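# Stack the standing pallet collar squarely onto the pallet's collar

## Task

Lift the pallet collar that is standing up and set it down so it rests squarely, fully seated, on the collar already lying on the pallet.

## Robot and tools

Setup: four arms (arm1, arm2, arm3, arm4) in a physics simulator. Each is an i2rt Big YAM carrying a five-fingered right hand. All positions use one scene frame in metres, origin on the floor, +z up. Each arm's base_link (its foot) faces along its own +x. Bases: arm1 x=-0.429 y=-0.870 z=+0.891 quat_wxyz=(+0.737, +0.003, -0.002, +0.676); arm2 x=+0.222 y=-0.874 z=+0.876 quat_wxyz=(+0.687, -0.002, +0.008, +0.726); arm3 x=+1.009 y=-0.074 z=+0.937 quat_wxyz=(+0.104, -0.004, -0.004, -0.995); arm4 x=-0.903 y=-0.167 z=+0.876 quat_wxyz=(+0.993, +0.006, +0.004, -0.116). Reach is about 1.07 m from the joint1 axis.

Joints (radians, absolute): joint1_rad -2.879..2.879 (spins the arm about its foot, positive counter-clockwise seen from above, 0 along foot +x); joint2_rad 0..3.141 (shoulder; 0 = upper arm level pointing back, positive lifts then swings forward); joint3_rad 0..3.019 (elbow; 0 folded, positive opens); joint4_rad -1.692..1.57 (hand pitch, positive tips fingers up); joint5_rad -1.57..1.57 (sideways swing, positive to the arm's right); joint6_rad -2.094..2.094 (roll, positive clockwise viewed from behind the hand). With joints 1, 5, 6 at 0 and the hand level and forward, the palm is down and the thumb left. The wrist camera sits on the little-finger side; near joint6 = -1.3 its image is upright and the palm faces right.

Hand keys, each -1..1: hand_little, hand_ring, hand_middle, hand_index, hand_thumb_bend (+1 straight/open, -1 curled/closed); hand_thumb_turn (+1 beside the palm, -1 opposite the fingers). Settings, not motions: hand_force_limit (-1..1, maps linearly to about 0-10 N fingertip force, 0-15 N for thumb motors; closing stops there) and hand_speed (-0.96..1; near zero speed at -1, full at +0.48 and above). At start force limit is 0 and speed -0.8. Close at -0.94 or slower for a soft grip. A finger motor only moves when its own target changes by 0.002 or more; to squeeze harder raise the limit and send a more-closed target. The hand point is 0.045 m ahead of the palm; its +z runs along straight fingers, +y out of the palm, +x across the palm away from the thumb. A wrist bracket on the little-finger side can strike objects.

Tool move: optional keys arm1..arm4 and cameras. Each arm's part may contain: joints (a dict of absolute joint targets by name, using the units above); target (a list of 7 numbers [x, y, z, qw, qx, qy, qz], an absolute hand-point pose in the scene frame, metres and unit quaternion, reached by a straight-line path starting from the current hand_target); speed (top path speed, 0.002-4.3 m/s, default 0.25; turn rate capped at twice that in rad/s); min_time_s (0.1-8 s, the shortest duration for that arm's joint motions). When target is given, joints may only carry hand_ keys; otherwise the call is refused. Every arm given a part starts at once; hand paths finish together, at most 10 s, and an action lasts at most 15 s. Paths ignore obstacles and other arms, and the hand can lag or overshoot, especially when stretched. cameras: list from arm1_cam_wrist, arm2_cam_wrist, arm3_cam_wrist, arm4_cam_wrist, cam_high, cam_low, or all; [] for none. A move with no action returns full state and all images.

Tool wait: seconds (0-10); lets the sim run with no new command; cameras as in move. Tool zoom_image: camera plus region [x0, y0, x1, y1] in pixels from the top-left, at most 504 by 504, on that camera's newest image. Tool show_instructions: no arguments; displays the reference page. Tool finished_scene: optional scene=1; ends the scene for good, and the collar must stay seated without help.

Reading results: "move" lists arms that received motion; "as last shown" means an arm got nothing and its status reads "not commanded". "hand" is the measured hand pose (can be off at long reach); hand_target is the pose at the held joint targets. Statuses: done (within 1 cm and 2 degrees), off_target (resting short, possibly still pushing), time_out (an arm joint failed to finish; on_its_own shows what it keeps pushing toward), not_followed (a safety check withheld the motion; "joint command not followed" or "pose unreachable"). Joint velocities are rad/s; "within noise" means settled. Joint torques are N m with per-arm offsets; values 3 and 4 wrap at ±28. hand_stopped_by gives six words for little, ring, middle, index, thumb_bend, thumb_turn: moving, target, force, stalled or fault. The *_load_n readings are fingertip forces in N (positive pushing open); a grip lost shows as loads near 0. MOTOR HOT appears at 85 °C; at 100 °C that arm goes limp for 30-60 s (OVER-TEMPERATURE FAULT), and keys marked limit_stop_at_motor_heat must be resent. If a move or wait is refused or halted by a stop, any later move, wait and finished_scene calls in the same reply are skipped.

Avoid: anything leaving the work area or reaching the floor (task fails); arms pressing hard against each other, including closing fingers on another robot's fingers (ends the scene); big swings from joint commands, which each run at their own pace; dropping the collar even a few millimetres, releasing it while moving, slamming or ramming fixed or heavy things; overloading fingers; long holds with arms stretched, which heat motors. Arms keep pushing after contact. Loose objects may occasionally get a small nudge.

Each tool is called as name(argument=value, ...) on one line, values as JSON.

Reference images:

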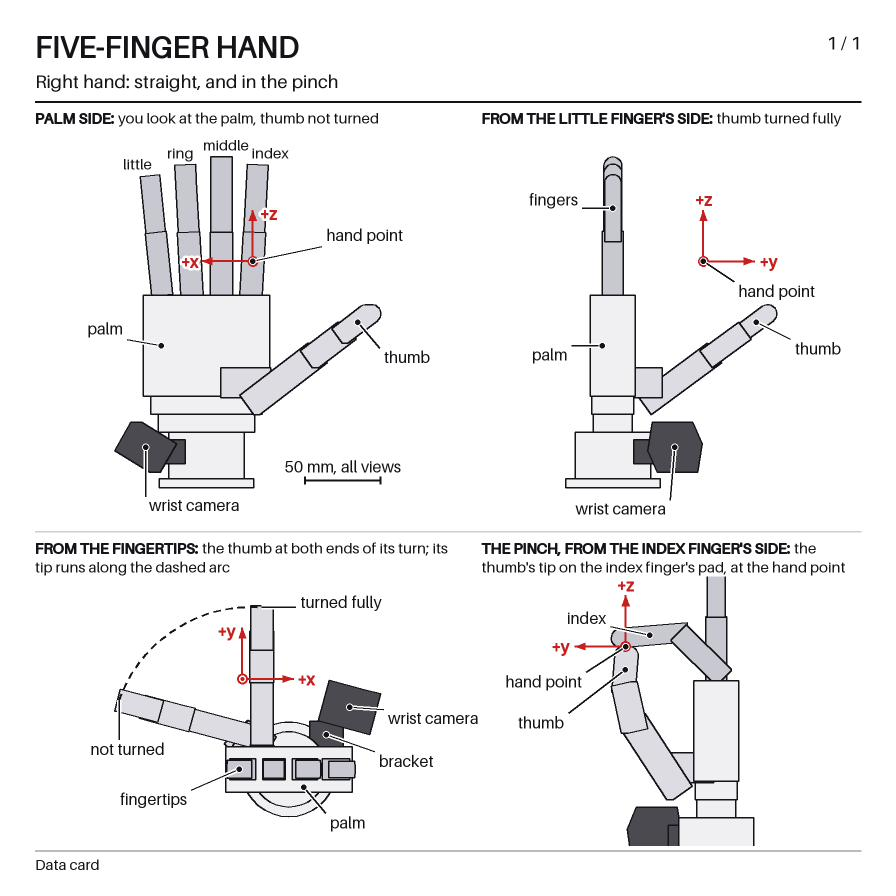

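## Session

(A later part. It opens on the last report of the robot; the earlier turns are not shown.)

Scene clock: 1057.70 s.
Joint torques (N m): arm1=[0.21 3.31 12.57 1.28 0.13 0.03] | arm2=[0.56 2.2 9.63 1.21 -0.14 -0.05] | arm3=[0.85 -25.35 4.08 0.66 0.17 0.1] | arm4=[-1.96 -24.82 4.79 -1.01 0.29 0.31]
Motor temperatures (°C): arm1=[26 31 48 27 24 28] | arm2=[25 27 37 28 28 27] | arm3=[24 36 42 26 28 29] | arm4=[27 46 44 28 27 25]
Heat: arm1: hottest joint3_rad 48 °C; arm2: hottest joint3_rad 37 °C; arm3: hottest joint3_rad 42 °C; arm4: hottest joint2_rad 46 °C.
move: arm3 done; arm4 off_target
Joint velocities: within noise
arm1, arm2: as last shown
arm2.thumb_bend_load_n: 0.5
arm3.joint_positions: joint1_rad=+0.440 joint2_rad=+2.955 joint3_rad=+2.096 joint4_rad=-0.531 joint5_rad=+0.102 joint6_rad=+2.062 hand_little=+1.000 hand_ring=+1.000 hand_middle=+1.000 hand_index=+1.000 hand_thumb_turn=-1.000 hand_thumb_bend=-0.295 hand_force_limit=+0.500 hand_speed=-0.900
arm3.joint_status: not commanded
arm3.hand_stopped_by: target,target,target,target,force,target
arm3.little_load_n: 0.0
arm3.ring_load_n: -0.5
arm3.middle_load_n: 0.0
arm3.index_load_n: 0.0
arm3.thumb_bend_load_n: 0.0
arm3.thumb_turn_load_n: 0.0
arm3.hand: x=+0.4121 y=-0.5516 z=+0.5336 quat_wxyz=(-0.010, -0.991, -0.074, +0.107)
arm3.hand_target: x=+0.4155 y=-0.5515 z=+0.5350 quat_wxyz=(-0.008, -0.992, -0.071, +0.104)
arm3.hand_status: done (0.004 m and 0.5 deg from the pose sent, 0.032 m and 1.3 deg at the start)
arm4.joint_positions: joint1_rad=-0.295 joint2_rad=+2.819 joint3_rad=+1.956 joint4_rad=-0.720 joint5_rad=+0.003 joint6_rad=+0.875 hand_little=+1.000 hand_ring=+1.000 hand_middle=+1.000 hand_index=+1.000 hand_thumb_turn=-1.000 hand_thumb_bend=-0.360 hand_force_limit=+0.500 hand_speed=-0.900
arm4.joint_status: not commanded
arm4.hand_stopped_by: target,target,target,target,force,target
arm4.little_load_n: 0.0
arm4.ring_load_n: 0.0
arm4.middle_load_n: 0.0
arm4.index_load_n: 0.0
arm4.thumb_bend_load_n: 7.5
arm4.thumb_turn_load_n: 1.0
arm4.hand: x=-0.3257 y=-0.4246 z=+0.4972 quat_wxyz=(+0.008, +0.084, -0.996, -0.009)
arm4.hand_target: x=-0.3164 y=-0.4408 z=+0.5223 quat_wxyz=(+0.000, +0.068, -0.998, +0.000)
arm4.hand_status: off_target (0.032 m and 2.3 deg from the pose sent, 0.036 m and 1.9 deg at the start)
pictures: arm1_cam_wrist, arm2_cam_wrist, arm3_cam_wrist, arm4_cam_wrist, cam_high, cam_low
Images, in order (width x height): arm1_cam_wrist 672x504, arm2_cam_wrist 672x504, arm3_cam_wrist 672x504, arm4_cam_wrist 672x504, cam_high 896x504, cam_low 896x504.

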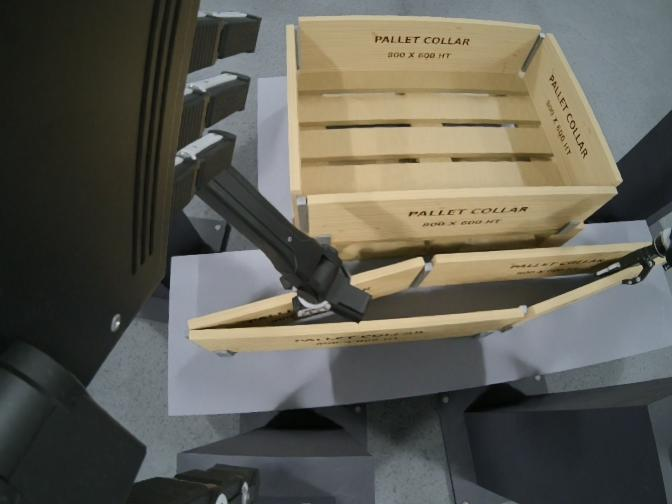

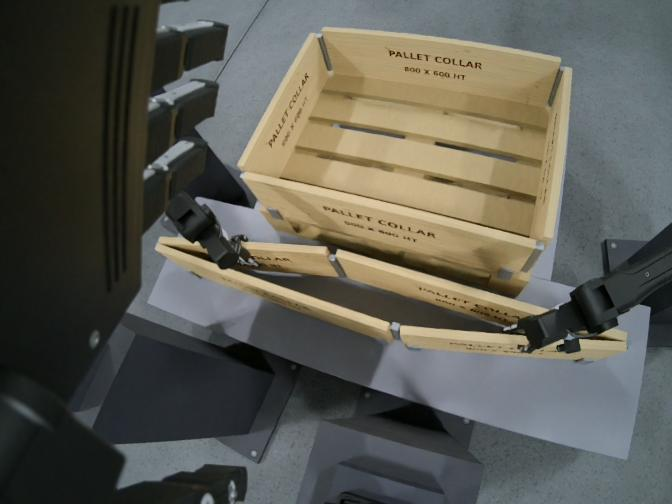

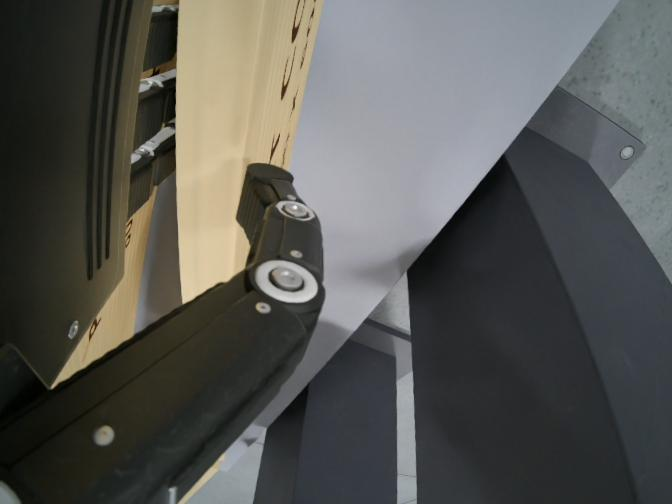

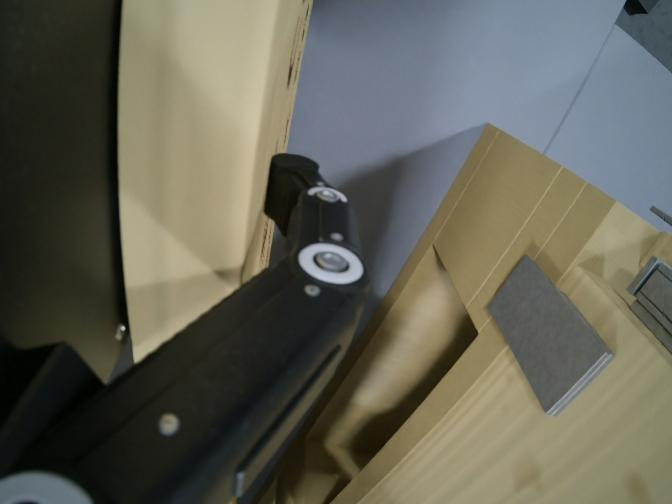

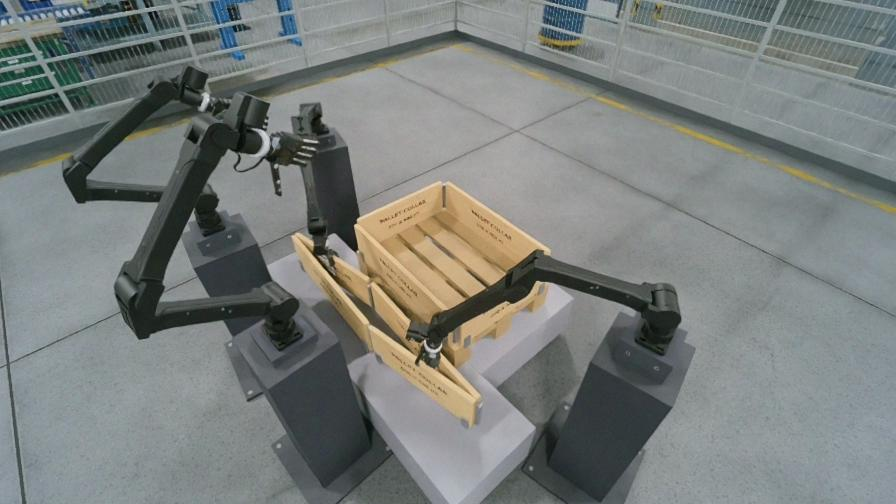

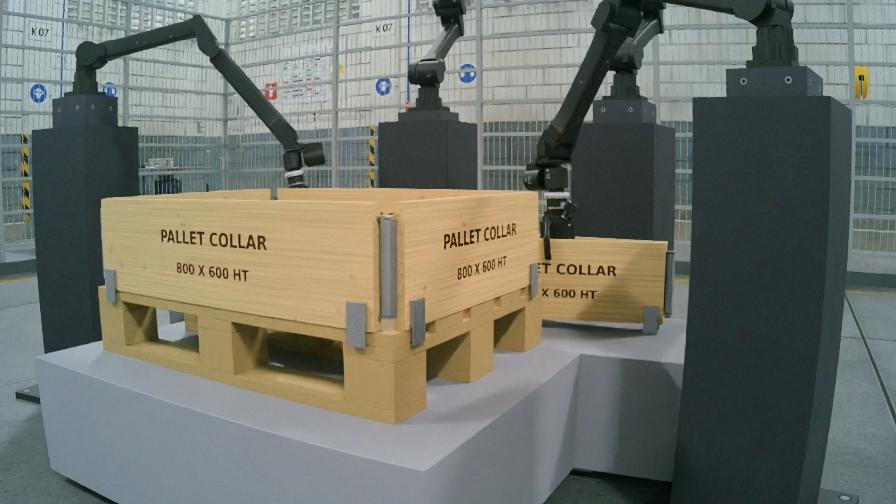

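move(arm4={"joints": {"hand_thumb_bend": -0.85, "hand_speed": -0.9, "hand_force_limit": 1.0}}, arm3={"joints": {"hand_thumb_bend": 0.1, "hand_speed": -0.8}})

move(arm4={"target": [-0.3163, -0.4409, 0.553, 0, -0.068, 0.9977, 0], "speed": 0.05}, cameras=["arm4_cam_wrist", "cam_low", "arm2_cam_wrist", "arm1_cam_wrist"])

zoom_image(camera="cam_low", region=[500, 150, 720, 350])

Scene clock: 1124.00 s.
Joint torques (N m): arm1=[0.26 3.55 12.56 1.39 0.14 0] | arm2=[0.56 2.43 9.69 1.2 -0.13 -0.04] | arm3=[0.91 -25.41 4.1 0.68 0.17 0.1] | arm4=[-2.55 -25 4.93 -0.96 0.3 0.37]
Motor temperatures (°C): arm1=[26 30 48 27 24 28] | arm2=[25 27 38 28 28 27] | arm3=[24 39 39 26 28 29] | arm4=[27 47 41 28 27 25]
Heat: arm1: hottest joint3_rad 48 °C; arm2: hottest joint3_rad 38 °C; arm3: hottest joint2_rad 39 °C; arm4: hottest joint2_rad 47 °C.
move: arm3 done; arm4 off_target
Joint velocities: within noise
arm1, arm2: as last shown
arm2.thumb_bend_load_n: 0.0
arm3.joint_positions: joint1_rad=+0.440 joint2_rad=+2.955 joint3_rad=+2.096 joint4_rad=-0.531 joint5_rad=+0.102 joint6_rad=+2.062 hand_little=+1.000 hand_ring=+1.000 hand_middle=+1.000 hand_index=+1.000 hand_thumb_turn=-1.000 hand_thumb_bend=+0.100 hand_force_limit=+0.500 hand_speed=-0.800
arm3.joint_status: all done
arm3.hand_stopped_by: target,target,target,target,target,target
arm3.little_load_n: 0.0
arm3.ring_load_n: 0.0
arm3.middle_load_n: 0.0
arm3.index_load_n: 0.0
arm3.thumb_bend_load_n: 0.0
arm3.thumb_turn_load_n: 0.0
arm3.hand: x=+0.4121 y=-0.5516 z=+0.5336 quat_wxyz=(-0.010, -0.991, -0.074, +0.107)
arm3.hand_target: x=+0.4155 y=-0.5515 z=+0.5350 quat_wxyz=(-0.008, -0.992, -0.071, +0.104)
arm3.hand_status: not commanded
arm4.joint_positions: joint1_rad=-0.295 joint2_rad=+2.819 joint3_rad=+1.956 joint4_rad=-0.720 joint5_rad=+0.003 joint6_rad=+0.868 hand_little=+1.000 hand_ring=+1.000 hand_middle=+1.000 hand_index=+1.000 hand_thumb_turn=-1.000 hand_thumb_bend=-0.395 hand_force_limit=+1.000 hand_speed=-0.900
arm4.joint_status: hand_thumb_bend off_target (ended at -0.395, target -0.850); the others done
arm4.hand_stopped_by: target,target,target,target,force,target
arm4.little_load_n: 0.0
arm4.ring_load_n: 0.0
arm4.middle_load_n: 0.0
arm4.index_load_n: 0.0
arm4.thumb_bend_load_n: 14.5
arm4.thumb_turn_load_n: 2.5
arm4.hand: x=-0.3263 y=-0.4243 z=+0.4972 quat_wxyz=(+0.008, +0.087, -0.996, -0.009)
arm4.hand_target: x=-0.3165 y=-0.4407 z=+0.5222 quat_wxyz=(+0.000, +0.068, -0.998, +0.000)
arm4.hand_status: not commanded
pictures: none

Scene clock: 1125.20 s.
Joint torques (N m): arm1=[0.85 3.19 12.66 1.26 0.14 0.02] | arm2=[0.56 2.49 9.66 1.25 -0.12 -0.06] | arm3=[0.91 -25.41 4.1 0.65 0.12 0.09] | arm4=[-2.14 -26.46 4.88 -1.43 0.12 0.36]
Motor temperatures (°C): arm1=[26 30 48 27 24 28] | arm2=[25 27 38 28 28 27] | arm3=[24 40 39 26 28 29] | arm4=[27 47 41 28 27 25]
Heat: arm1: hottest joint3_rad 48 °C; arm2: hottest joint3_rad 38 °C; arm3: hottest joint2_rad 40 °C; arm4: hottest joint2_rad 47 °C.
move: arm4 off_target
Joint velocities: within noise
arm1, arm2, arm3: as last shown
arm3.joint_positions: joint1_rad=+0.440 joint2_rad=+2.955 joint3_rad=+2.096 joint4_rad=-0.531 joint5_rad=+0.104 joint6_rad=+2.062 hand_little=+1.000 hand_ring=+1.000 hand_middle=+1.000 hand_index=+1.000 hand_thumb_turn=-1.000 hand_thumb_bend=+0.100 hand_force_limit=+0.500 hand_speed=-0.800
arm3.thumb_turn_load_n: -0.5
arm3.hand: x=+0.4119 y=-0.5514 z=+0.5335 quat_wxyz=(-0.009, -0.991, -0.074, +0.107)
arm3.hand_target: x=+0.4155 y=-0.5515 z=+0.5350 quat_wxyz=(-0.007, -0.992, -0.071, +0.104)
arm4.joint_positions: joint1_rad=-0.295 joint2_rad=+2.774 joint3_rad=+1.908 joint4_rad=-0.727 joint5_rad=+0.006 joint6_rad=+0.867 hand_little=+1.000 hand_ring=+1.000 hand_middle=+1.000 hand_index=+1.000 hand_thumb_turn=-1.000 hand_thumb_bend=-0.395 hand_force_limit=+1.000 hand_speed=-0.900
arm4.joint_status: not commanded
arm4.hand_stopped_by: target,target,target,target,force,target
arm4.little_load_n: 0.0
arm4.ring_load_n: 0.0
arm4.middle_load_n: 0.0
arm4.index_load_n: 0.0
arm4.thumb_bend_load_n: 12.5
arm4.thumb_turn_load_n: 2.0
arm4.hand: x=-0.3323 y=-0.4217 z=+0.5132 quat_wxyz=(+0.013, +0.088, -0.996, -0.011)
arm4.hand_target: x=-0.3166 y=-0.4406 z=+0.5515 quat_wxyz=(+0.000, +0.068, -0.998, +0.000)
arm4.hand_status: off_target (0.047 m and 3.0 deg from the pose sent, 0.059 m and 2.6 deg at the start)
pictures: arm1_cam_wrist, arm2_cam_wrist, arm4_cam_wrist, cam_low
Images, in order (width x height): arm1_cam_wrist 672x504, arm2_cam_wrist 672x504, arm4_cam_wrist 672x504, cam_low 896x504.

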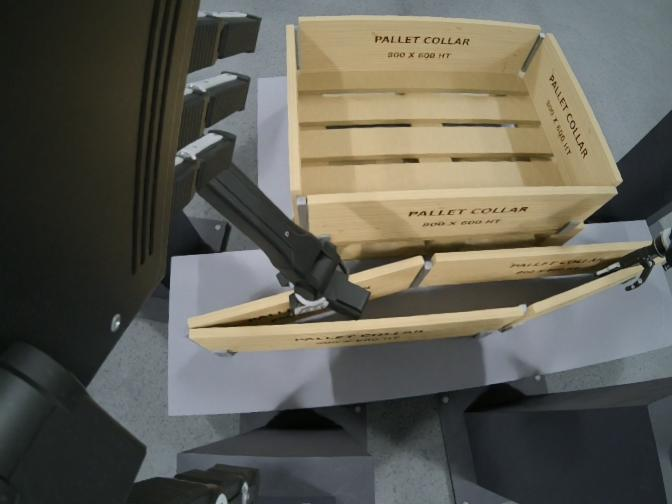

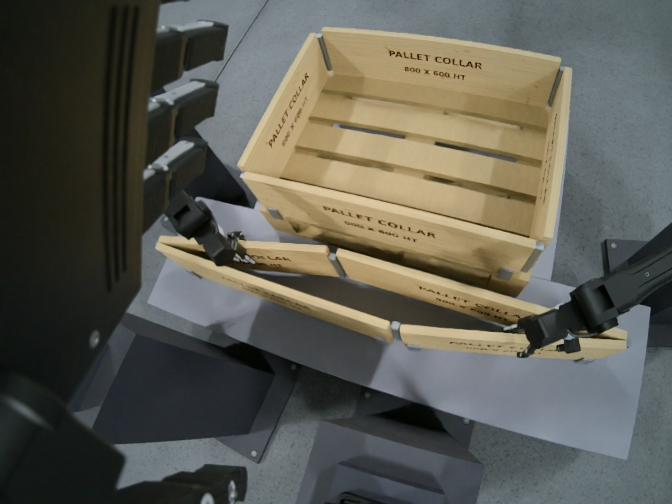

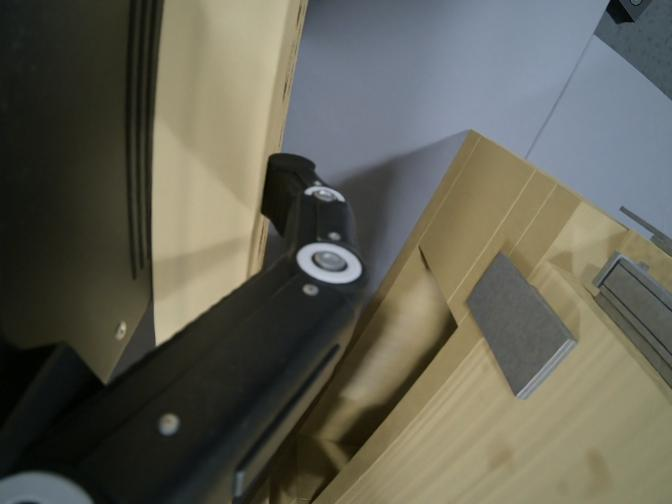

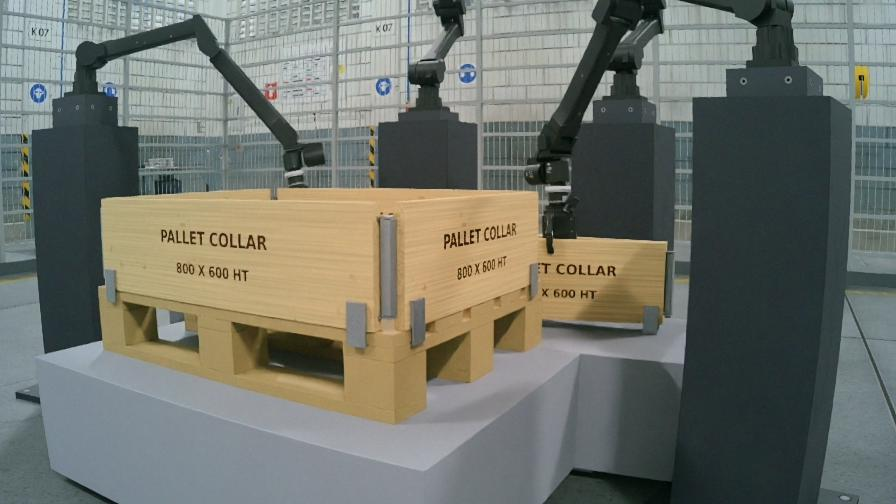

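Scaled by 2.291.

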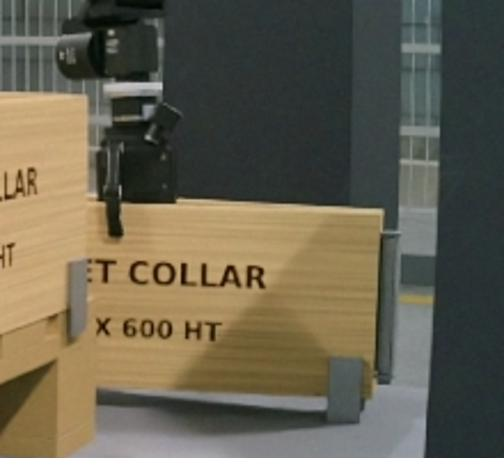

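wait(seconds=1)

Scene clock: 1134.17 s.
Joint torques (N m): arm1=[0.44 3.37 12.44 1.4 0.15 0.01] | arm2=[0.62 2.37 9.61 1.22 -0.13 -0.04] | arm3=[0.85 -25.41 4.1 0.66 0.13 0.09] | arm4=[-2.14 -25.76 4.92 -1.55 0.15 0.38]
Motor temperatures (°C): arm1=[26 30 48 27 24 28] | arm2=[25 27 38 28 28 27] | arm3=[24 40 39 26 28 29] | arm4=[27 48 41 28 27 25]
Heat: arm1: hottest joint3_rad 48 °C; arm2: hottest joint3_rad 38 °C; arm3: hottest joint2_rad 40 °C; arm4: hottest joint2_rad 48 °C.
Joint velocities: within noise
arm1.joint_positions: joint1_rad=-0.012 joint2_rad=+0.473 joint3_rad=+0.982 joint4_rad=-1.162 joint5_rad=+0.078 joint6_rad=-1.325 hand_little=+1.000 hand_ring=+1.000 hand_middle=+1.000 hand_index=+1.000 hand_thumb_turn=+1.000 hand_thumb_bend=+1.000 hand_force_limit=+0.000 hand_speed=-0.800
arm1.joint_status: not commanded
arm1.hand_stopped_by: target,target,target,target,target,target
arm1.little_load_n: 0.0
arm1.ring_load_n: 0.0
arm1.middle_load_n: 0.0
arm1.index_load_n: 0.0
arm1.thumb_bend_load_n: 0.0
arm1.thumb_turn_load_n: 0.0
arm1.hand: x=-0.3399 y=-0.6479 z=+1.2459 quat_wxyz=(-0.315, +0.742, +0.501, +0.316)
arm1.hand_target: x=-0.3416 y=-0.6469 z=+1.2684 quat_wxyz=(-0.330, +0.738, +0.492, +0.323)
arm1.hand_status: not commanded
arm2.joint_positions: joint1_rad=+0.095 joint2_rad=+0.585 joint3_rad=+1.405 joint4_rad=-1.417 joint5_rad=-0.262 joint6_rad=-1.279 hand_little=+1.000 hand_ring=+1.000 hand_middle=+1.000 hand_index=+1.000 hand_thumb_turn=+1.000 hand_thumb_bend=+1.000 hand_force_limit=+0.000 hand_speed=-0.800
arm2.joint_status: not commanded
arm2.hand_stopped_by: target,target,target,target,target,target
arm2.little_load_n: 0.0
arm2.ring_load_n: 0.0
arm2.middle_load_n: 0.0
arm2.index_load_n: 0.0
arm2.thumb_bend_load_n: 0.0
arm2.thumb_turn_load_n: 0.0
arm2.hand: x=+0.1926 y=-0.6658 z=+1.3558 quat_wxyz=(-0.452, +0.626, +0.620, +0.144)
arm2.hand_target: x=+0.1928 y=-0.6664 z=+1.3657 quat_wxyz=(-0.460, +0.620, +0.617, +0.150)
arm2.hand_status: not commanded
arm3.joint_positions: joint1_rad=+0.440 joint2_rad=+2.955 joint3_rad=+2.096 joint4_rad=-0.531 joint5_rad=+0.104 joint6_rad=+2.062 hand_little=+1.000 hand_ring=+1.000 hand_middle=+1.000 hand_index=+1.000 hand_thumb_turn=-1.000 hand_thumb_bend=+0.100 hand_force_limit=+0.500 hand_speed=-0.800
arm3.joint_status: not commanded
arm3.hand_stopped_by: target,target,target,target,target,target
arm3.little_load_n: 0.0
arm3.ring_load_n: 0.0
arm3.middle_load_n: 0.0
arm3.index_load_n: 0.0
arm3.thumb_bend_load_n: 0.0
arm3.thumb_turn_load_n: 0.0
arm3.hand: x=+0.4119 y=-0.5514 z=+0.5335 quat_wxyz=(-0.009, -0.991, -0.074, +0.107)
arm3.hand_target: x=+0.4155 y=-0.5515 z=+0.5350 quat_wxyz=(-0.007, -0.992, -0.071, +0.104)
arm3.hand_status: not commanded
arm4.joint_positions: joint1_rad=-0.295 joint2_rad=+2.774 joint3_rad=+1.908 joint4_rad=-0.727 joint5_rad=+0.006 joint6_rad=+0.867 hand_little=+1.000 hand_ring=+1.000 hand_middle=+1.000 hand_index=+1.000 hand_thumb_turn=-1.000 hand_thumb_bend=-0.395 hand_force_limit=+1.000 hand_speed=-0.900
arm4.joint_status: not commanded
arm4.hand_stopped_by: target,target,target,target,force,target
arm4.little_load_n: 0.0
arm4.ring_load_n: 0.0
arm4.middle_load_n: 0.0
arm4.index_load_n: 0.0
arm4.thumb_bend_load_n: 13.0
arm4.thumb_turn_load_n: 2.0
arm4.hand: x=-0.3323 y=-0.4217 z=+0.5132 quat_wxyz=(+0.013, +0.088, -0.996, -0.011)
arm4.hand_target: x=-0.3165 y=-0.4406 z=+0.5515 quat_wxyz=(+0.000, +0.068, -0.998, +0.000)
arm4.hand_status: off_target (0.047 m and 3.0 deg from the pose sent, 0.059 m and 2.6 deg at the start)
wait: 1.00 s; at rest from the start
pictures: none

move(arm4={"joints": {"hand_thumb_bend": 0.1, "hand_speed": -0.8}})

move(arm4={"target": [-0.3163, -0.4409, 0.503, 0, -0.068, 0.9977, 0], "speed": 0.1})

move(arm4={"target": [-0.3163, -0.4409, 0.528, 0, -0.068, 0.9977, 0], "speed": 0.05}, cameras=["arm4_cam_wrist"])

Scene clock: 1148.03 s.
Joint torques (N m): arm1=[0.38 3.02 12.56 1.28 0.11 0.04] | arm2=[0.56 2.32 9.65 1.21 -0.13 -0.04] | arm3=[0.91 -25.47 4.1 0.68 0.12 0.09] | arm4=[-2.2 -22.59 5.79 -0.53 0.06 0.26]
Motor temperatures (°C): arm1=[26 30 49 27 24 28] | arm2=[25 27 38 28 28 27] | arm3=[24 40 39 26 28 29] | arm4=[27 50 41 28 27 25]
Heat: arm1: hottest joint3_rad 49 °C; arm2: hottest joint3_rad 38 °C; arm3: hottest joint2_rad 40 °C; arm4: hottest joint2_rad 50 °C.
move: arm4 done
Joint velocities: within noise
arm1, arm2, arm3: as last shown
arm4.joint_positions: joint1_rad=-0.296 joint2_rad=+2.720 joint3_rad=+1.903 joint4_rad=-0.749 joint5_rad=+0.006 joint6_rad=+0.879 hand_little=+1.000 hand_ring=+1.000 hand_middle=+1.000 hand_index=+1.000 hand_thumb_turn=-1.000 hand_thumb_bend=+0.100 hand_force_limit=+1.000 hand_speed=-0.800
arm4.joint_status: all done
arm4.hand_stopped_by: target,target,target,target,target,target
arm4.little_load_n: 0.0
arm4.ring_load_n: 0.0
arm4.middle_load_n: -0.5
arm4.index_load_n: 0.0
arm4.thumb_bend_load_n: 0.0
arm4.thumb_turn_load_n: 0.0
arm4.hand: x=-0.3170 y=-0.4317 z=+0.5455 quat_wxyz=(+0.002, +0.081, -0.997, -0.003)
arm4.hand_target: x=-0.3167 y=-0.4406 z=+0.5514 quat_wxyz=(+0.000, +0.068, -0.998, +0.000)
arm4.hand_status: not commanded
pictures: none

Scene clock: 1149.50 s.
Joint torques (N m): arm1=[0.26 3.37 12.57 1.4 0.12 0.04] | arm2=[0.62 2.32 9.66 1.2 -0.13 -0.04] | arm3=[0.91 -25.41 4.08 0.66 0.13 0.1] | arm4=[-1.96 -20.13 8.49 -0.35 0.11 0.26]
Motor temperatures (°C): arm1=[26 30 49 27 24 28] | arm2=[25 27 38 28 28 27] | arm3=[24 40 39 26 28 29] | arm4=[27 50 41 28 27 25]
Heat: arm1: hottest joint3_rad 49 °C; arm2: hottest joint3_rad 38 °C; arm3: hottest joint2_rad 40 °C; arm4: hottest joint2_rad 50 °C.
move: arm4 off_target
Joint velocities: within noise
arm1, arm2, arm3: as last shown
arm2.ring_load_n: -0.5
arm4.joint_positions: joint1_rad=-0.296 joint2_rad=+2.797 joint3_rad=+1.951 joint4_rad=-0.725 joint5_rad=+0.007 joint6_rad=+0.879 hand_little=+1.000 hand_ring=+1.000 hand_middle=+1.000 hand_index=+1.000 hand_thumb_turn=-1.000 hand_thumb_bend=+0.100 hand_force_limit=+1.000 hand_speed=-0.800
arm4.joint_status: not commanded
arm4.hand_stopped_by: target,target,target,target,target,target
arm4.little_load_n: 0.0
arm4.ring_load_n: 0.0
arm4.middle_load_n: 0.0
arm4.index_load_n: 0.0
arm4.thumb_bend_load_n: 0.0
arm4.thumb_turn_load_n: 0.0
arm4.hand: x=-0.3201 y=-0.4296 z=+0.5093 quat_wxyz=(+0.004, +0.081, -0.997, -0.004)
arm4.hand_target: x=-0.3167 y=-0.4407 z=+0.5033 quat_wxyz=(+0.000, +0.068, -0.998, +0.000)
arm4.hand_status: off_target (0.014 m and 1.6 deg from the pose sent, 0.044 m and 1.5 deg at the start)
pictures: none

Scene clock: 1150.77 s.
Joint torques (N m): arm1=[0.26 3.84 12.45 1.32 0.15 -0.01] | arm2=[0.56 2.14 9.66 1.21 -0.11 -0.05] | arm3=[0.85 -25.41 4.08 0.69 0.13 0.09] | arm4=[-1.9 -22.83 4.85 -0.73 0.1 0.25]
Motor temperatures (°C): arm1=[26 30 49 27 24 28] | arm2=[25 27 38 28 28 27] | arm3=[24 40 39 26 28 29] | arm4=[27 49 41 28 27 25]
Heat: arm1: hottest joint3_rad 49 °C; arm2: hottest joint3_rad 38 °C; arm3: hottest joint2_rad 40 °C; arm4: hottest joint2_rad 49 °C.
move: arm4 done
Joint velocities: within noise
arm1, arm2, arm3: as last shown
arm2.ring_load_n: 0.0
arm2.index_load_n: -0.5
arm3.thumb_bend_load_n: -0.5
arm4.joint_positions: joint1_rad=-0.296 joint2_rad=+2.777 joint3_rad=+1.951 joint4_rad=-0.729 joint5_rad=+0.007 joint6_rad=+0.879 hand_little=+1.000 hand_ring=+1.000 hand_middle=+1.000 hand_index=+1.000 hand_thumb_turn=-1.000 hand_thumb_bend=+0.100 hand_force_limit=+1.000 hand_speed=-0.800
arm4.joint_status: not commanded
arm4.hand_stopped_by: target,target,target,target,target,target
arm4.little_load_n: 0.0
arm4.ring_load_n: 0.0
arm4.middle_load_n: 0.0
arm4.index_load_n: 0.0
arm4.thumb_bend_load_n: 0.0
arm4.thumb_turn_load_n: 0.0
arm4.hand: x=-0.3129 y=-0.4339 z=+0.5214 quat_wxyz=(-0.002, +0.081, -0.997, +0.000)
arm4.hand_target: x=-0.3163 y=-0.4408 z=+0.5279 quat_wxyz=(+0.000, +0.068, -0.998, +0.000)
arm4.hand_status: done (0.010 m and 1.5 deg from the pose sent, 0.022 m and 1.6 deg at the start)
Images, in order (width x height): arm4_cam_wrist 672x504.

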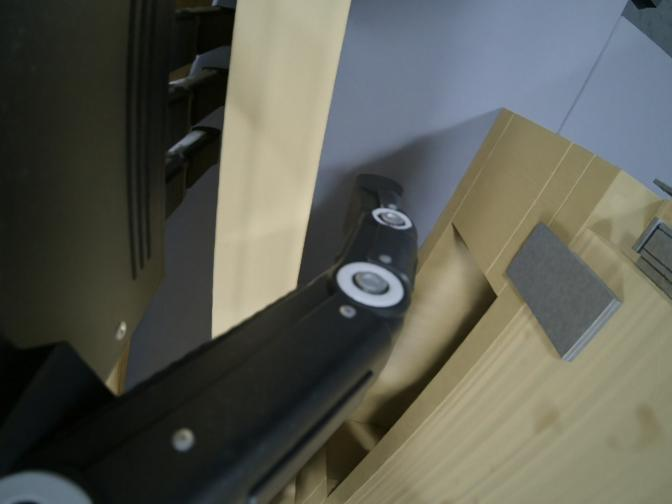

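move(cameras=["all"])

zoom_image(camera="arm1_cam_wrist", region=[400, 200, 550, 340])

zoom_image(camera="arm2_cam_wrist", region=[300, 220, 480, 370])

zoom_image(camera="cam_low", region=[520, 220, 700, 350])

zoom_image(camera="cam_low", region=[280, 180, 560, 400])

zoom_image(camera="cam_high", region=[340, 280, 520, 440])

Scene clock: 1399.33 s.
Joint torques (N m): arm1=[-0.21 3.6 12.48 1.32 0.12 0] | arm2=[0.56 2.37 9.63 1.24 -0.12 -0.05] | arm3=[0.91 -25.41 4.1 0.66 0.13 0.09] | arm4=[-2.32 -22.95 4.85 -0.9 0.09 0.25]
Motor temperatures (°C): arm1=[25 30 51 27 24 27] | arm2=[25 27 38 28 28 27] | arm3=[24 43 37 26 28 28] | arm4=[26 45 40 28 27 25]
Heat: arm1: hottest joint3_rad 51 °C; arm2: hottest joint3_rad 38 °C; arm3: hottest joint2_rad 43 °C; arm4: hottest joint2_rad 45 °C.
Joint velocities: within noise
arm1.joint_positions: joint1_rad=-0.012 joint2_rad=+0.473 joint3_rad=+0.982 joint4_rad=-1.162 joint5_rad=+0.078 joint6_rad=-1.325 hand_little=+1.000 hand_ring=+1.000 hand_middle=+1.000 hand_index=+1.000 hand_thumb_turn=+1.000 hand_thumb_bend=+1.000 hand_force_limit=+0.000 hand_speed=-0.800
arm1.joint_status: not commanded
arm1.hand_stopped_by: target,target,target,target,target,target
arm1.little_load_n: 0.0
arm1.ring_load_n: 0.0
arm1.middle_load_n: 0.0
arm1.index_load_n: 0.0
arm1.thumb_bend_load_n: 0.0
arm1.thumb_turn_load_n: 0.0
arm1.hand: x=-0.3399 y=-0.6479 z=+1.2459 quat_wxyz=(-0.315, +0.742, +0.501, +0.316) (m; scene frame)
arm1.hand_target: x=-0.3416 y=-0.6469 z=+1.2684 quat_wxyz=(-0.330, +0.738, +0.492, +0.323) (m; scene frame)
arm1.hand_status: not commanded
arm2.joint_positions: joint1_rad=+0.095 joint2_rad=+0.585 joint3_rad=+1.405 joint4_rad=-1.417 joint5_rad=-0.262 joint6_rad=-1.279 hand_little=+1.000 hand_ring=+1.000 hand_middle=+1.000 hand_index=+1.000 hand_thumb_turn=+1.000 hand_thumb_bend=+1.000 hand_force_limit=+0.000 hand_speed=-0.800
arm2.joint_status: not commanded
arm2.hand_stopped_by: target,target,target,target,target,target
arm2.little_load_n: 0.0
arm2.ring_load_n: 0.0
arm2.middle_load_n: 0.0
arm2.index_load_n: 0.0
arm2.thumb_bend_load_n: 0.0
arm2.thumb_turn_load_n: -0.5
arm2.hand: x=+0.1926 y=-0.6658 z=+1.3558 quat_wxyz=(-0.452, +0.626, +0.620, +0.144) (m; scene frame)
arm2.hand_target: x=+0.1928 y=-0.6664 z=+1.3657 quat_wxyz=(-0.460, +0.620, +0.617, +0.150) (m; scene frame)
arm2.hand_status: not commanded
arm3.joint_positions: joint1_rad=+0.440 joint2_rad=+2.955 joint3_rad=+2.096 joint4_rad=-0.531 joint5_rad=+0.104 joint6_rad=+2.062 hand_little=+1.000 hand_ring=+1.000 hand_middle=+1.000 hand_index=+1.000 hand_thumb_turn=-1.000 hand_thumb_bend=+0.100 hand_force_limit=+0.500 hand_speed=-0.800
arm3.joint_status: not commanded
arm3.hand_stopped_by: target,target,target,target,target,target
arm3.little_load_n: 0.0
arm3.ring_load_n: 0.0
arm3.middle_load_n: 0.0
arm3.index_load_n: 0.0
arm3.thumb_bend_load_n: 0.0
arm3.thumb_turn_load_n: 0.0
arm3.hand: x=+0.4119 y=-0.5514 z=+0.5335 quat_wxyz=(-0.009, -0.991, -0.074, +0.107) (m; scene frame)
arm3.hand_target: x=+0.4155 y=-0.5515 z=+0.5350 quat_wxyz=(-0.007, -0.992, -0.071, +0.104) (m; scene frame)
arm3.hand_status: not commanded
arm4.joint_positions: joint1_rad=-0.296 joint2_rad=+2.777 joint3_rad=+1.951 joint4_rad=-0.729 joint5_rad=+0.007 joint6_rad=+0.879 hand_little=+1.000 hand_ring=+1.000 hand_middle=+1.000 hand_index=+1.000 hand_thumb_turn=-1.000 hand_thumb_bend=+0.100 hand_force_limit=+1.000 hand_speed=-0.800
arm4.joint_status: not commanded
arm4.hand_stopped_by: target,target,target,target,target,target
arm4.little_load_n: 0.0
arm4.ring_load_n: 0.0
arm4.middle_load_n: 0.0
arm4.index_load_n: 0.0
arm4.thumb_bend_load_n: 0.0
arm4.thumb_turn_load_n: 0.0
arm4.hand: x=-0.3129 y=-0.4339 z=+0.5214 quat_wxyz=(-0.002, +0.081, -0.997, +0.000) (m; scene frame)
arm4.hand_target: x=-0.3163 y=-0.4408 z=+0.5279 quat_wxyz=(+0.000, +0.068, -0.998, +0.000) (m; scene frame)
arm4.hand_status: done (0.010 m and 1.5 deg from the pose sent, 0.022 m and 1.6 deg at the start)
pictures: arm1_cam_wrist, arm2_cam_wrist, arm3_cam_wrist, arm4_cam_wrist, cam_high, cam_low
Images, in order (width x height): arm1_cam_wrist 672x504, arm2_cam_wrist 672x504, arm3_cam_wrist 672x504, arm4_cam_wrist 672x504, cam_high 896x504, cam_low 896x504.

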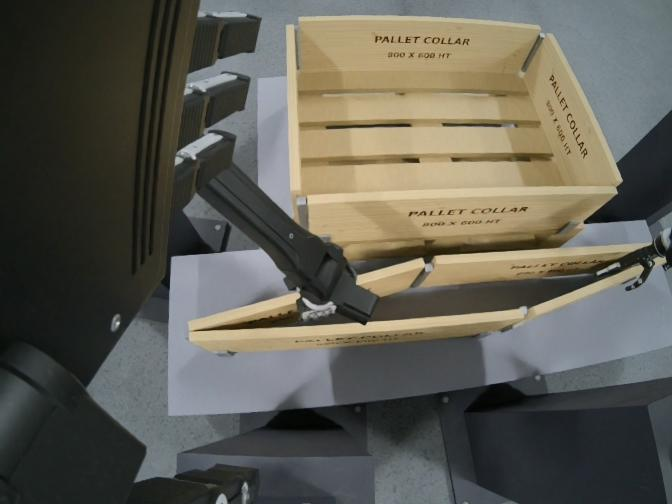

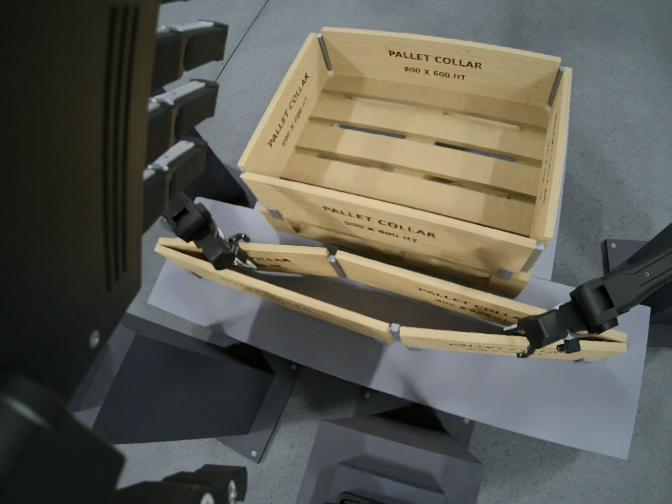

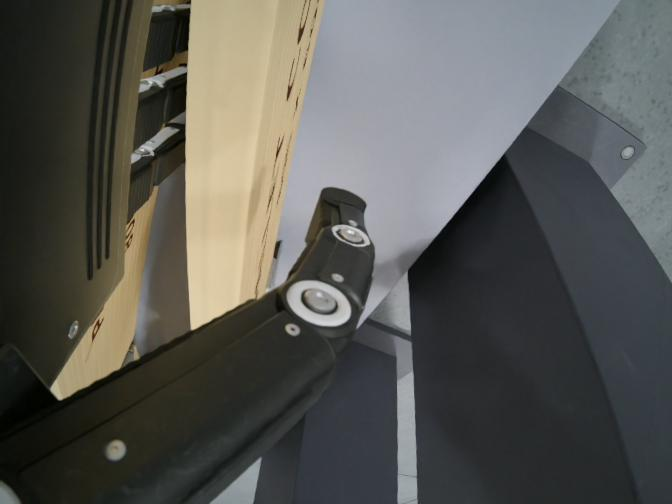

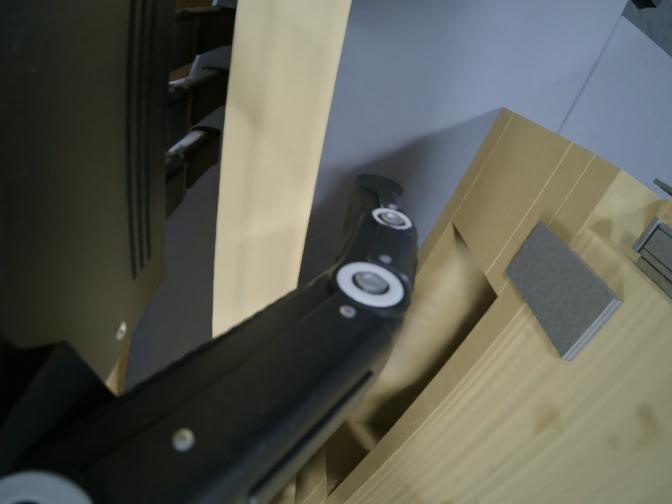

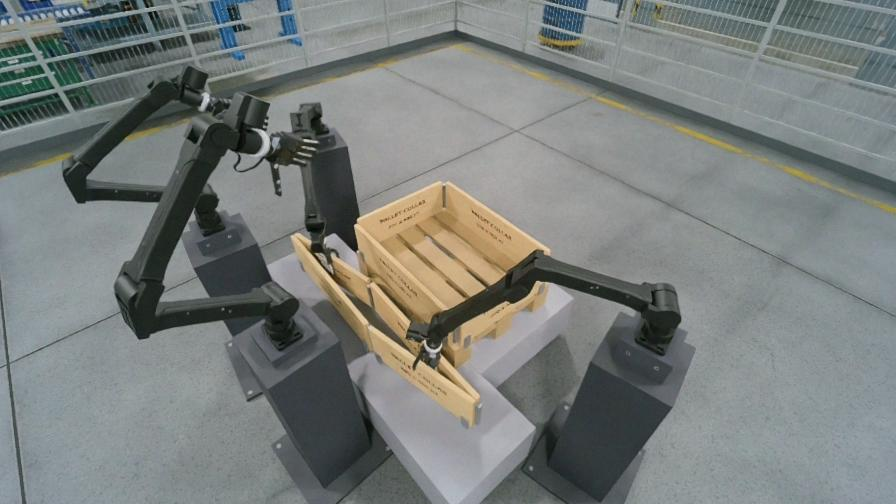

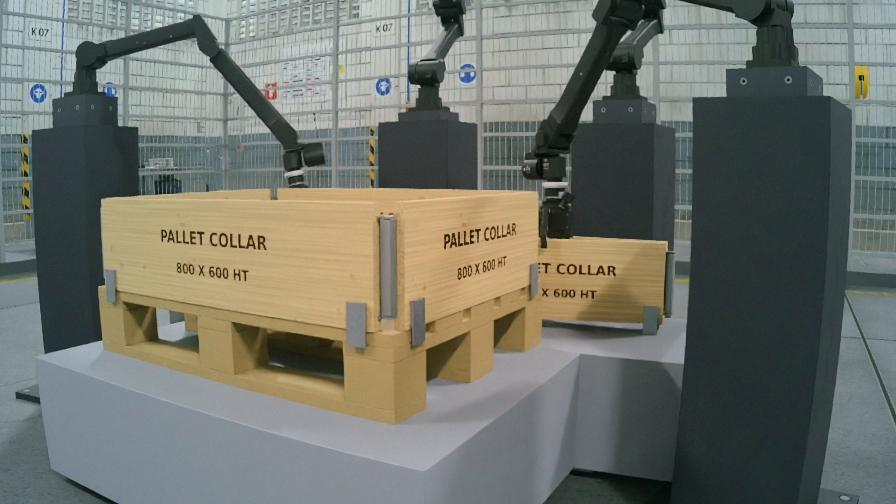

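Scaled by 3.360 from the camera's image (finer frame: 960x720).

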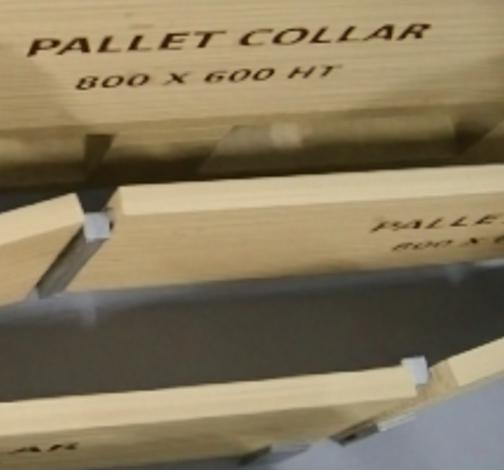

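Scaled by 2.800 from the camera's image (finer frame: 960x720).

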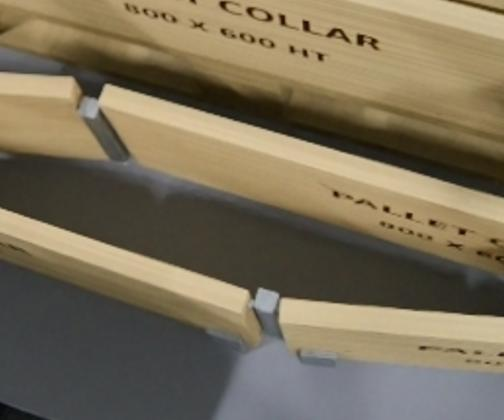

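Scaled by 2.800.

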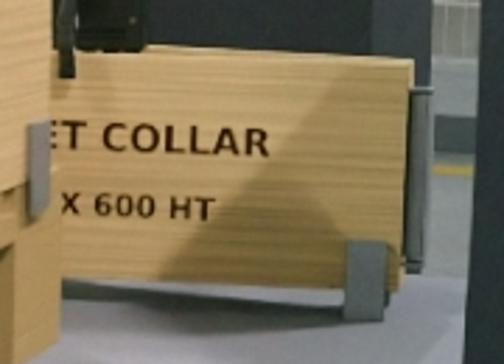

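Scaled by 1.800.

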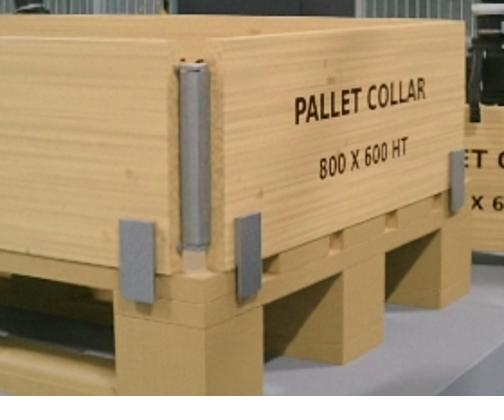

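Scaled by 2.800.

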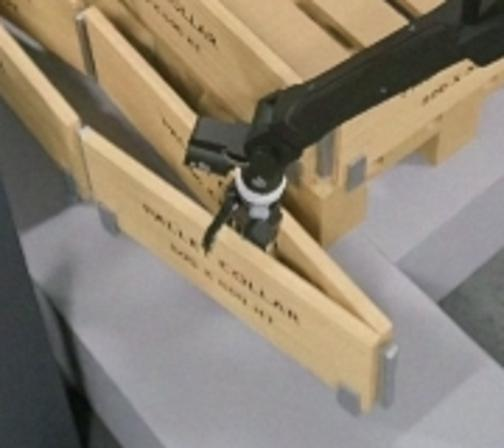

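move(arm3={"target": [0.4155, -0.5515, 0.4905, 0.0074, 0.992, 0.0706, -0.1042], "speed": 0.08}, arm4={"target": [-0.3163, -0.4400, 0.483, 0, -0.068, 0.9977, 0], "speed": 0.08})

move(arm3={"joints": {"hand_thumb_bend": -0.7, "hand_speed": -0.88, "hand_force_limit": 0.0}}, arm4={"joints": {"hand_thumb_bend": -0.7, "hand_speed": -0.88, "hand_force_limit": 0.0}}, cameras=["arm3_cam_wrist", "arm4_cam_wrist"])

Scene clock: 1698.50 s.
Joint torques (N m): arm1=[0.21 3.08 12.57 1.4 0.14 0.01] | arm2=[0.56 2.43 9.65 1.18 -0.13 -0.03] | arm3=[0.85 -21.01 7.17 0.77 0.12 0.08] | arm4=[-2.14 -20.31 8.5 -0.42 0.11 0.25]
Motor temperatures (°C): arm1=[25 30 53 27 24 27] | arm2=[25 27 38 28 27 27] | arm3=[24 45 37 26 27 28] | arm4=[26 47 39 28 27 25]
Heat: arm1: hottest joint3_rad 53 °C; arm2: hottest joint3_rad 38 °C; arm3: hottest joint2_rad 45 °C; arm4: hottest joint2_rad 47 °C.
move: arm3 off_target; arm4 off_target
Joint velocities: within noise
arm1, arm2: as last shown
arm2.middle_load_n: -0.5
arm2.thumb_turn_load_n: 0.0
arm3.joint_positions: joint1_rad=+0.440 joint2_rad=+3.012 joint3_rad=+2.163 joint4_rad=-0.532 joint5_rad=+0.104 joint6_rad=+2.063 hand_little=+1.000 hand_ring=+1.000 hand_middle=+1.000 hand_index=+1.000 hand_thumb_turn=-1.000 hand_thumb_bend=+0.100 hand_force_limit=+0.500 hand_speed=-0.800
arm3.joint_status: not commanded
arm3.hand_stopped_by: target,target,target,target,target,target
arm3.little_load_n: 0.0
arm3.ring_load_n: 0.0
arm3.middle_load_n: 0.0
arm3.index_load_n: 0.0
arm3.thumb_bend_load_n: 0.0
arm3.thumb_turn_load_n: -0.5
arm3.hand: x=+0.4075 y=-0.5547 z=+0.5157 quat_wxyz=(-0.012, -0.991, -0.073, +0.112)
arm3.hand_target: x=+0.4168 y=-0.5504 z=+0.4918 quat_wxyz=(-0.007, -0.992, -0.071, +0.104)
arm3.hand_status: off_target (0.027 m and 1.1 deg from the pose sent, 0.043 m and 0.6 deg at the start; a joint's target at an end of its range on 38 of 46 steps)
arm4.joint_positions: joint1_rad=-0.296 joint2_rad=+2.842 joint3_rad=+1.989 joint4_rad=-0.717 joint5_rad=+0.007 joint6_rad=+0.880 hand_little=+1.000 hand_ring=+1.000 hand_middle=+1.000 hand_index=+1.000 hand_thumb_turn=-1.000 hand_thumb_bend=+0.100 hand_force_limit=+1.000 hand_speed=-0.800
arm4.joint_status: not commanded
arm4.hand_stopped_by: target,target,target,target,target,target
arm4.little_load_n: 0.0
arm4.ring_load_n: 0.0
arm4.middle_load_n: 0.0
arm4.index_load_n: 0.0
arm4.thumb_bend_load_n: 0.0
arm4.thumb_turn_load_n: 0.0
arm4.hand: x=-0.3196 y=-0.4297 z=+0.4902 quat_wxyz=(+0.004, +0.081, -0.997, -0.004)
arm4.hand_target: x=-0.3167 y=-0.4398 z=+0.4833 quat_wxyz=(+0.000, +0.068, -0.998, +0.000)
arm4.hand_status: off_target (0.013 m and 1.6 deg from the pose sent, 0.039 m and 1.5 deg at the start)
pictures: none

Scene clock: 1702.03 s.
Joint torques (N m): arm1=[0.32 3.14 12.46 1.29 0.11 0] | arm2=[0.56 2.32 9.66 1.2 -0.13 -0.05] | arm3=[0.73 -21.19 6.9 0.77 0.14 0.13] | arm4=[-2.32 -20.25 8.43 -0.42 0.17 0.25]
Motor temperatures (°C): arm1=[25 30 53 27 24 27] | arm2=[25 27 38 28 27 27] | arm3=[24 45 37 26 27 28] | arm4=[26 47 40 28 27 25]
Heat: arm1: hottest joint3_rad 53 °C; arm2: hottest joint3_rad 38 °C; arm3: hottest joint2_rad 45 °C; arm4: hottest joint2_rad 47 °C.
move: arm3 off_target; arm4 off_target
Joint velocities: within noise
arm1, arm2: as last shown
arm2.middle_load_n: 0.0
arm3.joint_positions: joint1_rad=+0.443 joint2_rad=+3.013 joint3_rad=+2.167 joint4_rad=-0.532 joint5_rad=+0.104 joint6_rad=+2.058 hand_little=+1.000 hand_ring=+1.000 hand_middle=+1.000 hand_index=+1.000 hand_thumb_turn=-1.000 hand_thumb_bend=-0.435 hand_force_limit=+0.000 hand_speed=-0.880
arm3.joint_status: hand_thumb_bend off_target (ended at -0.435, target -0.700); the others done
arm3.hand_stopped_by: target,target,target,target,force,target
arm3.little_load_n: 0.0
arm3.ring_load_n: 0.0
arm3.middle_load_n: 0.0
arm3.index_load_n: 0.0
arm3.thumb_bend_load_n: 7.0
arm3.thumb_turn_load_n: 0.5
arm3.hand: x=+0.4078 y=-0.5571 z=+0.5160 quat_wxyz=(-0.013, -0.991, -0.076, +0.113)
arm3.hand_target: x=+0.4166 y=-0.5505 z=+0.4919 quat_wxyz=(-0.007, -0.992, -0.071, +0.105)
arm3.hand_status: not commanded
arm4.joint_positions: joint1_rad=-0.296 joint2_rad=+2.842 joint3_rad=+1.989 joint4_rad=-0.717 joint5_rad=+0.005 joint6_rad=+0.879 hand_little=+1.000 hand_ring=+1.000 hand_middle=+1.000 hand_index=+1.000 hand_thumb_turn=-1.000 hand_thumb_bend=-0.343 hand_force_limit=+0.000 hand_speed=-0.880
arm4.joint_status: hand_thumb_bend off_target (ended at -0.343, target -0.700); the others done
arm4.hand_stopped_by: target,target,target,target,force,target
arm4.little_load_n: 0.0
arm4.ring_load_n: 0.0
arm4.middle_load_n: 0.0
arm4.index_load_n: 0.0
arm4.thumb_bend_load_n: 7.5
arm4.thumb_turn_load_n: 0.0
arm4.hand: x=-0.3197 y=-0.4294 z=+0.4903 quat_wxyz=(+0.004, +0.081, -0.997, -0.005)
arm4.hand_target: x=-0.3165 y=-0.4399 z=+0.4835 quat_wxyz=(+0.000, +0.068, -0.998, +0.000)
arm4.hand_status: not commanded
Images, in order (width x height): arm3_cam_wrist 672x504, arm4_cam_wrist 672x504.

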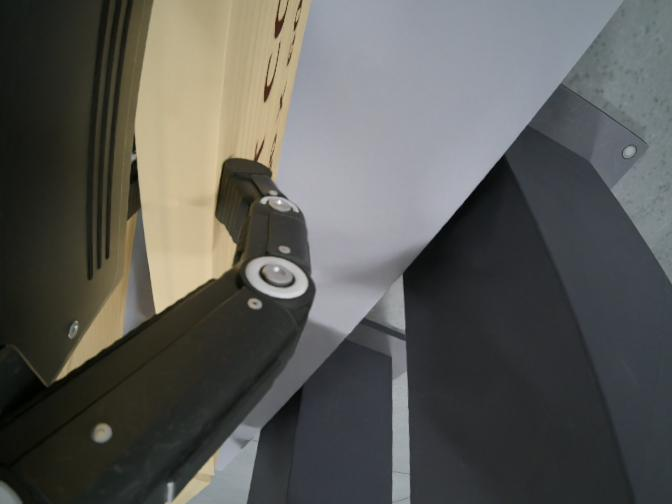

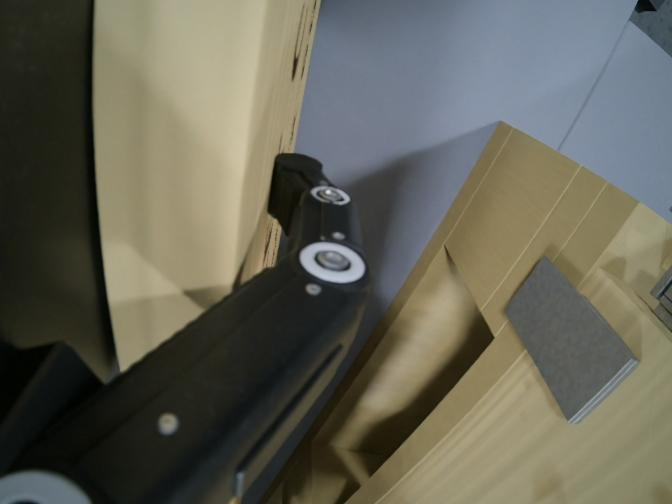

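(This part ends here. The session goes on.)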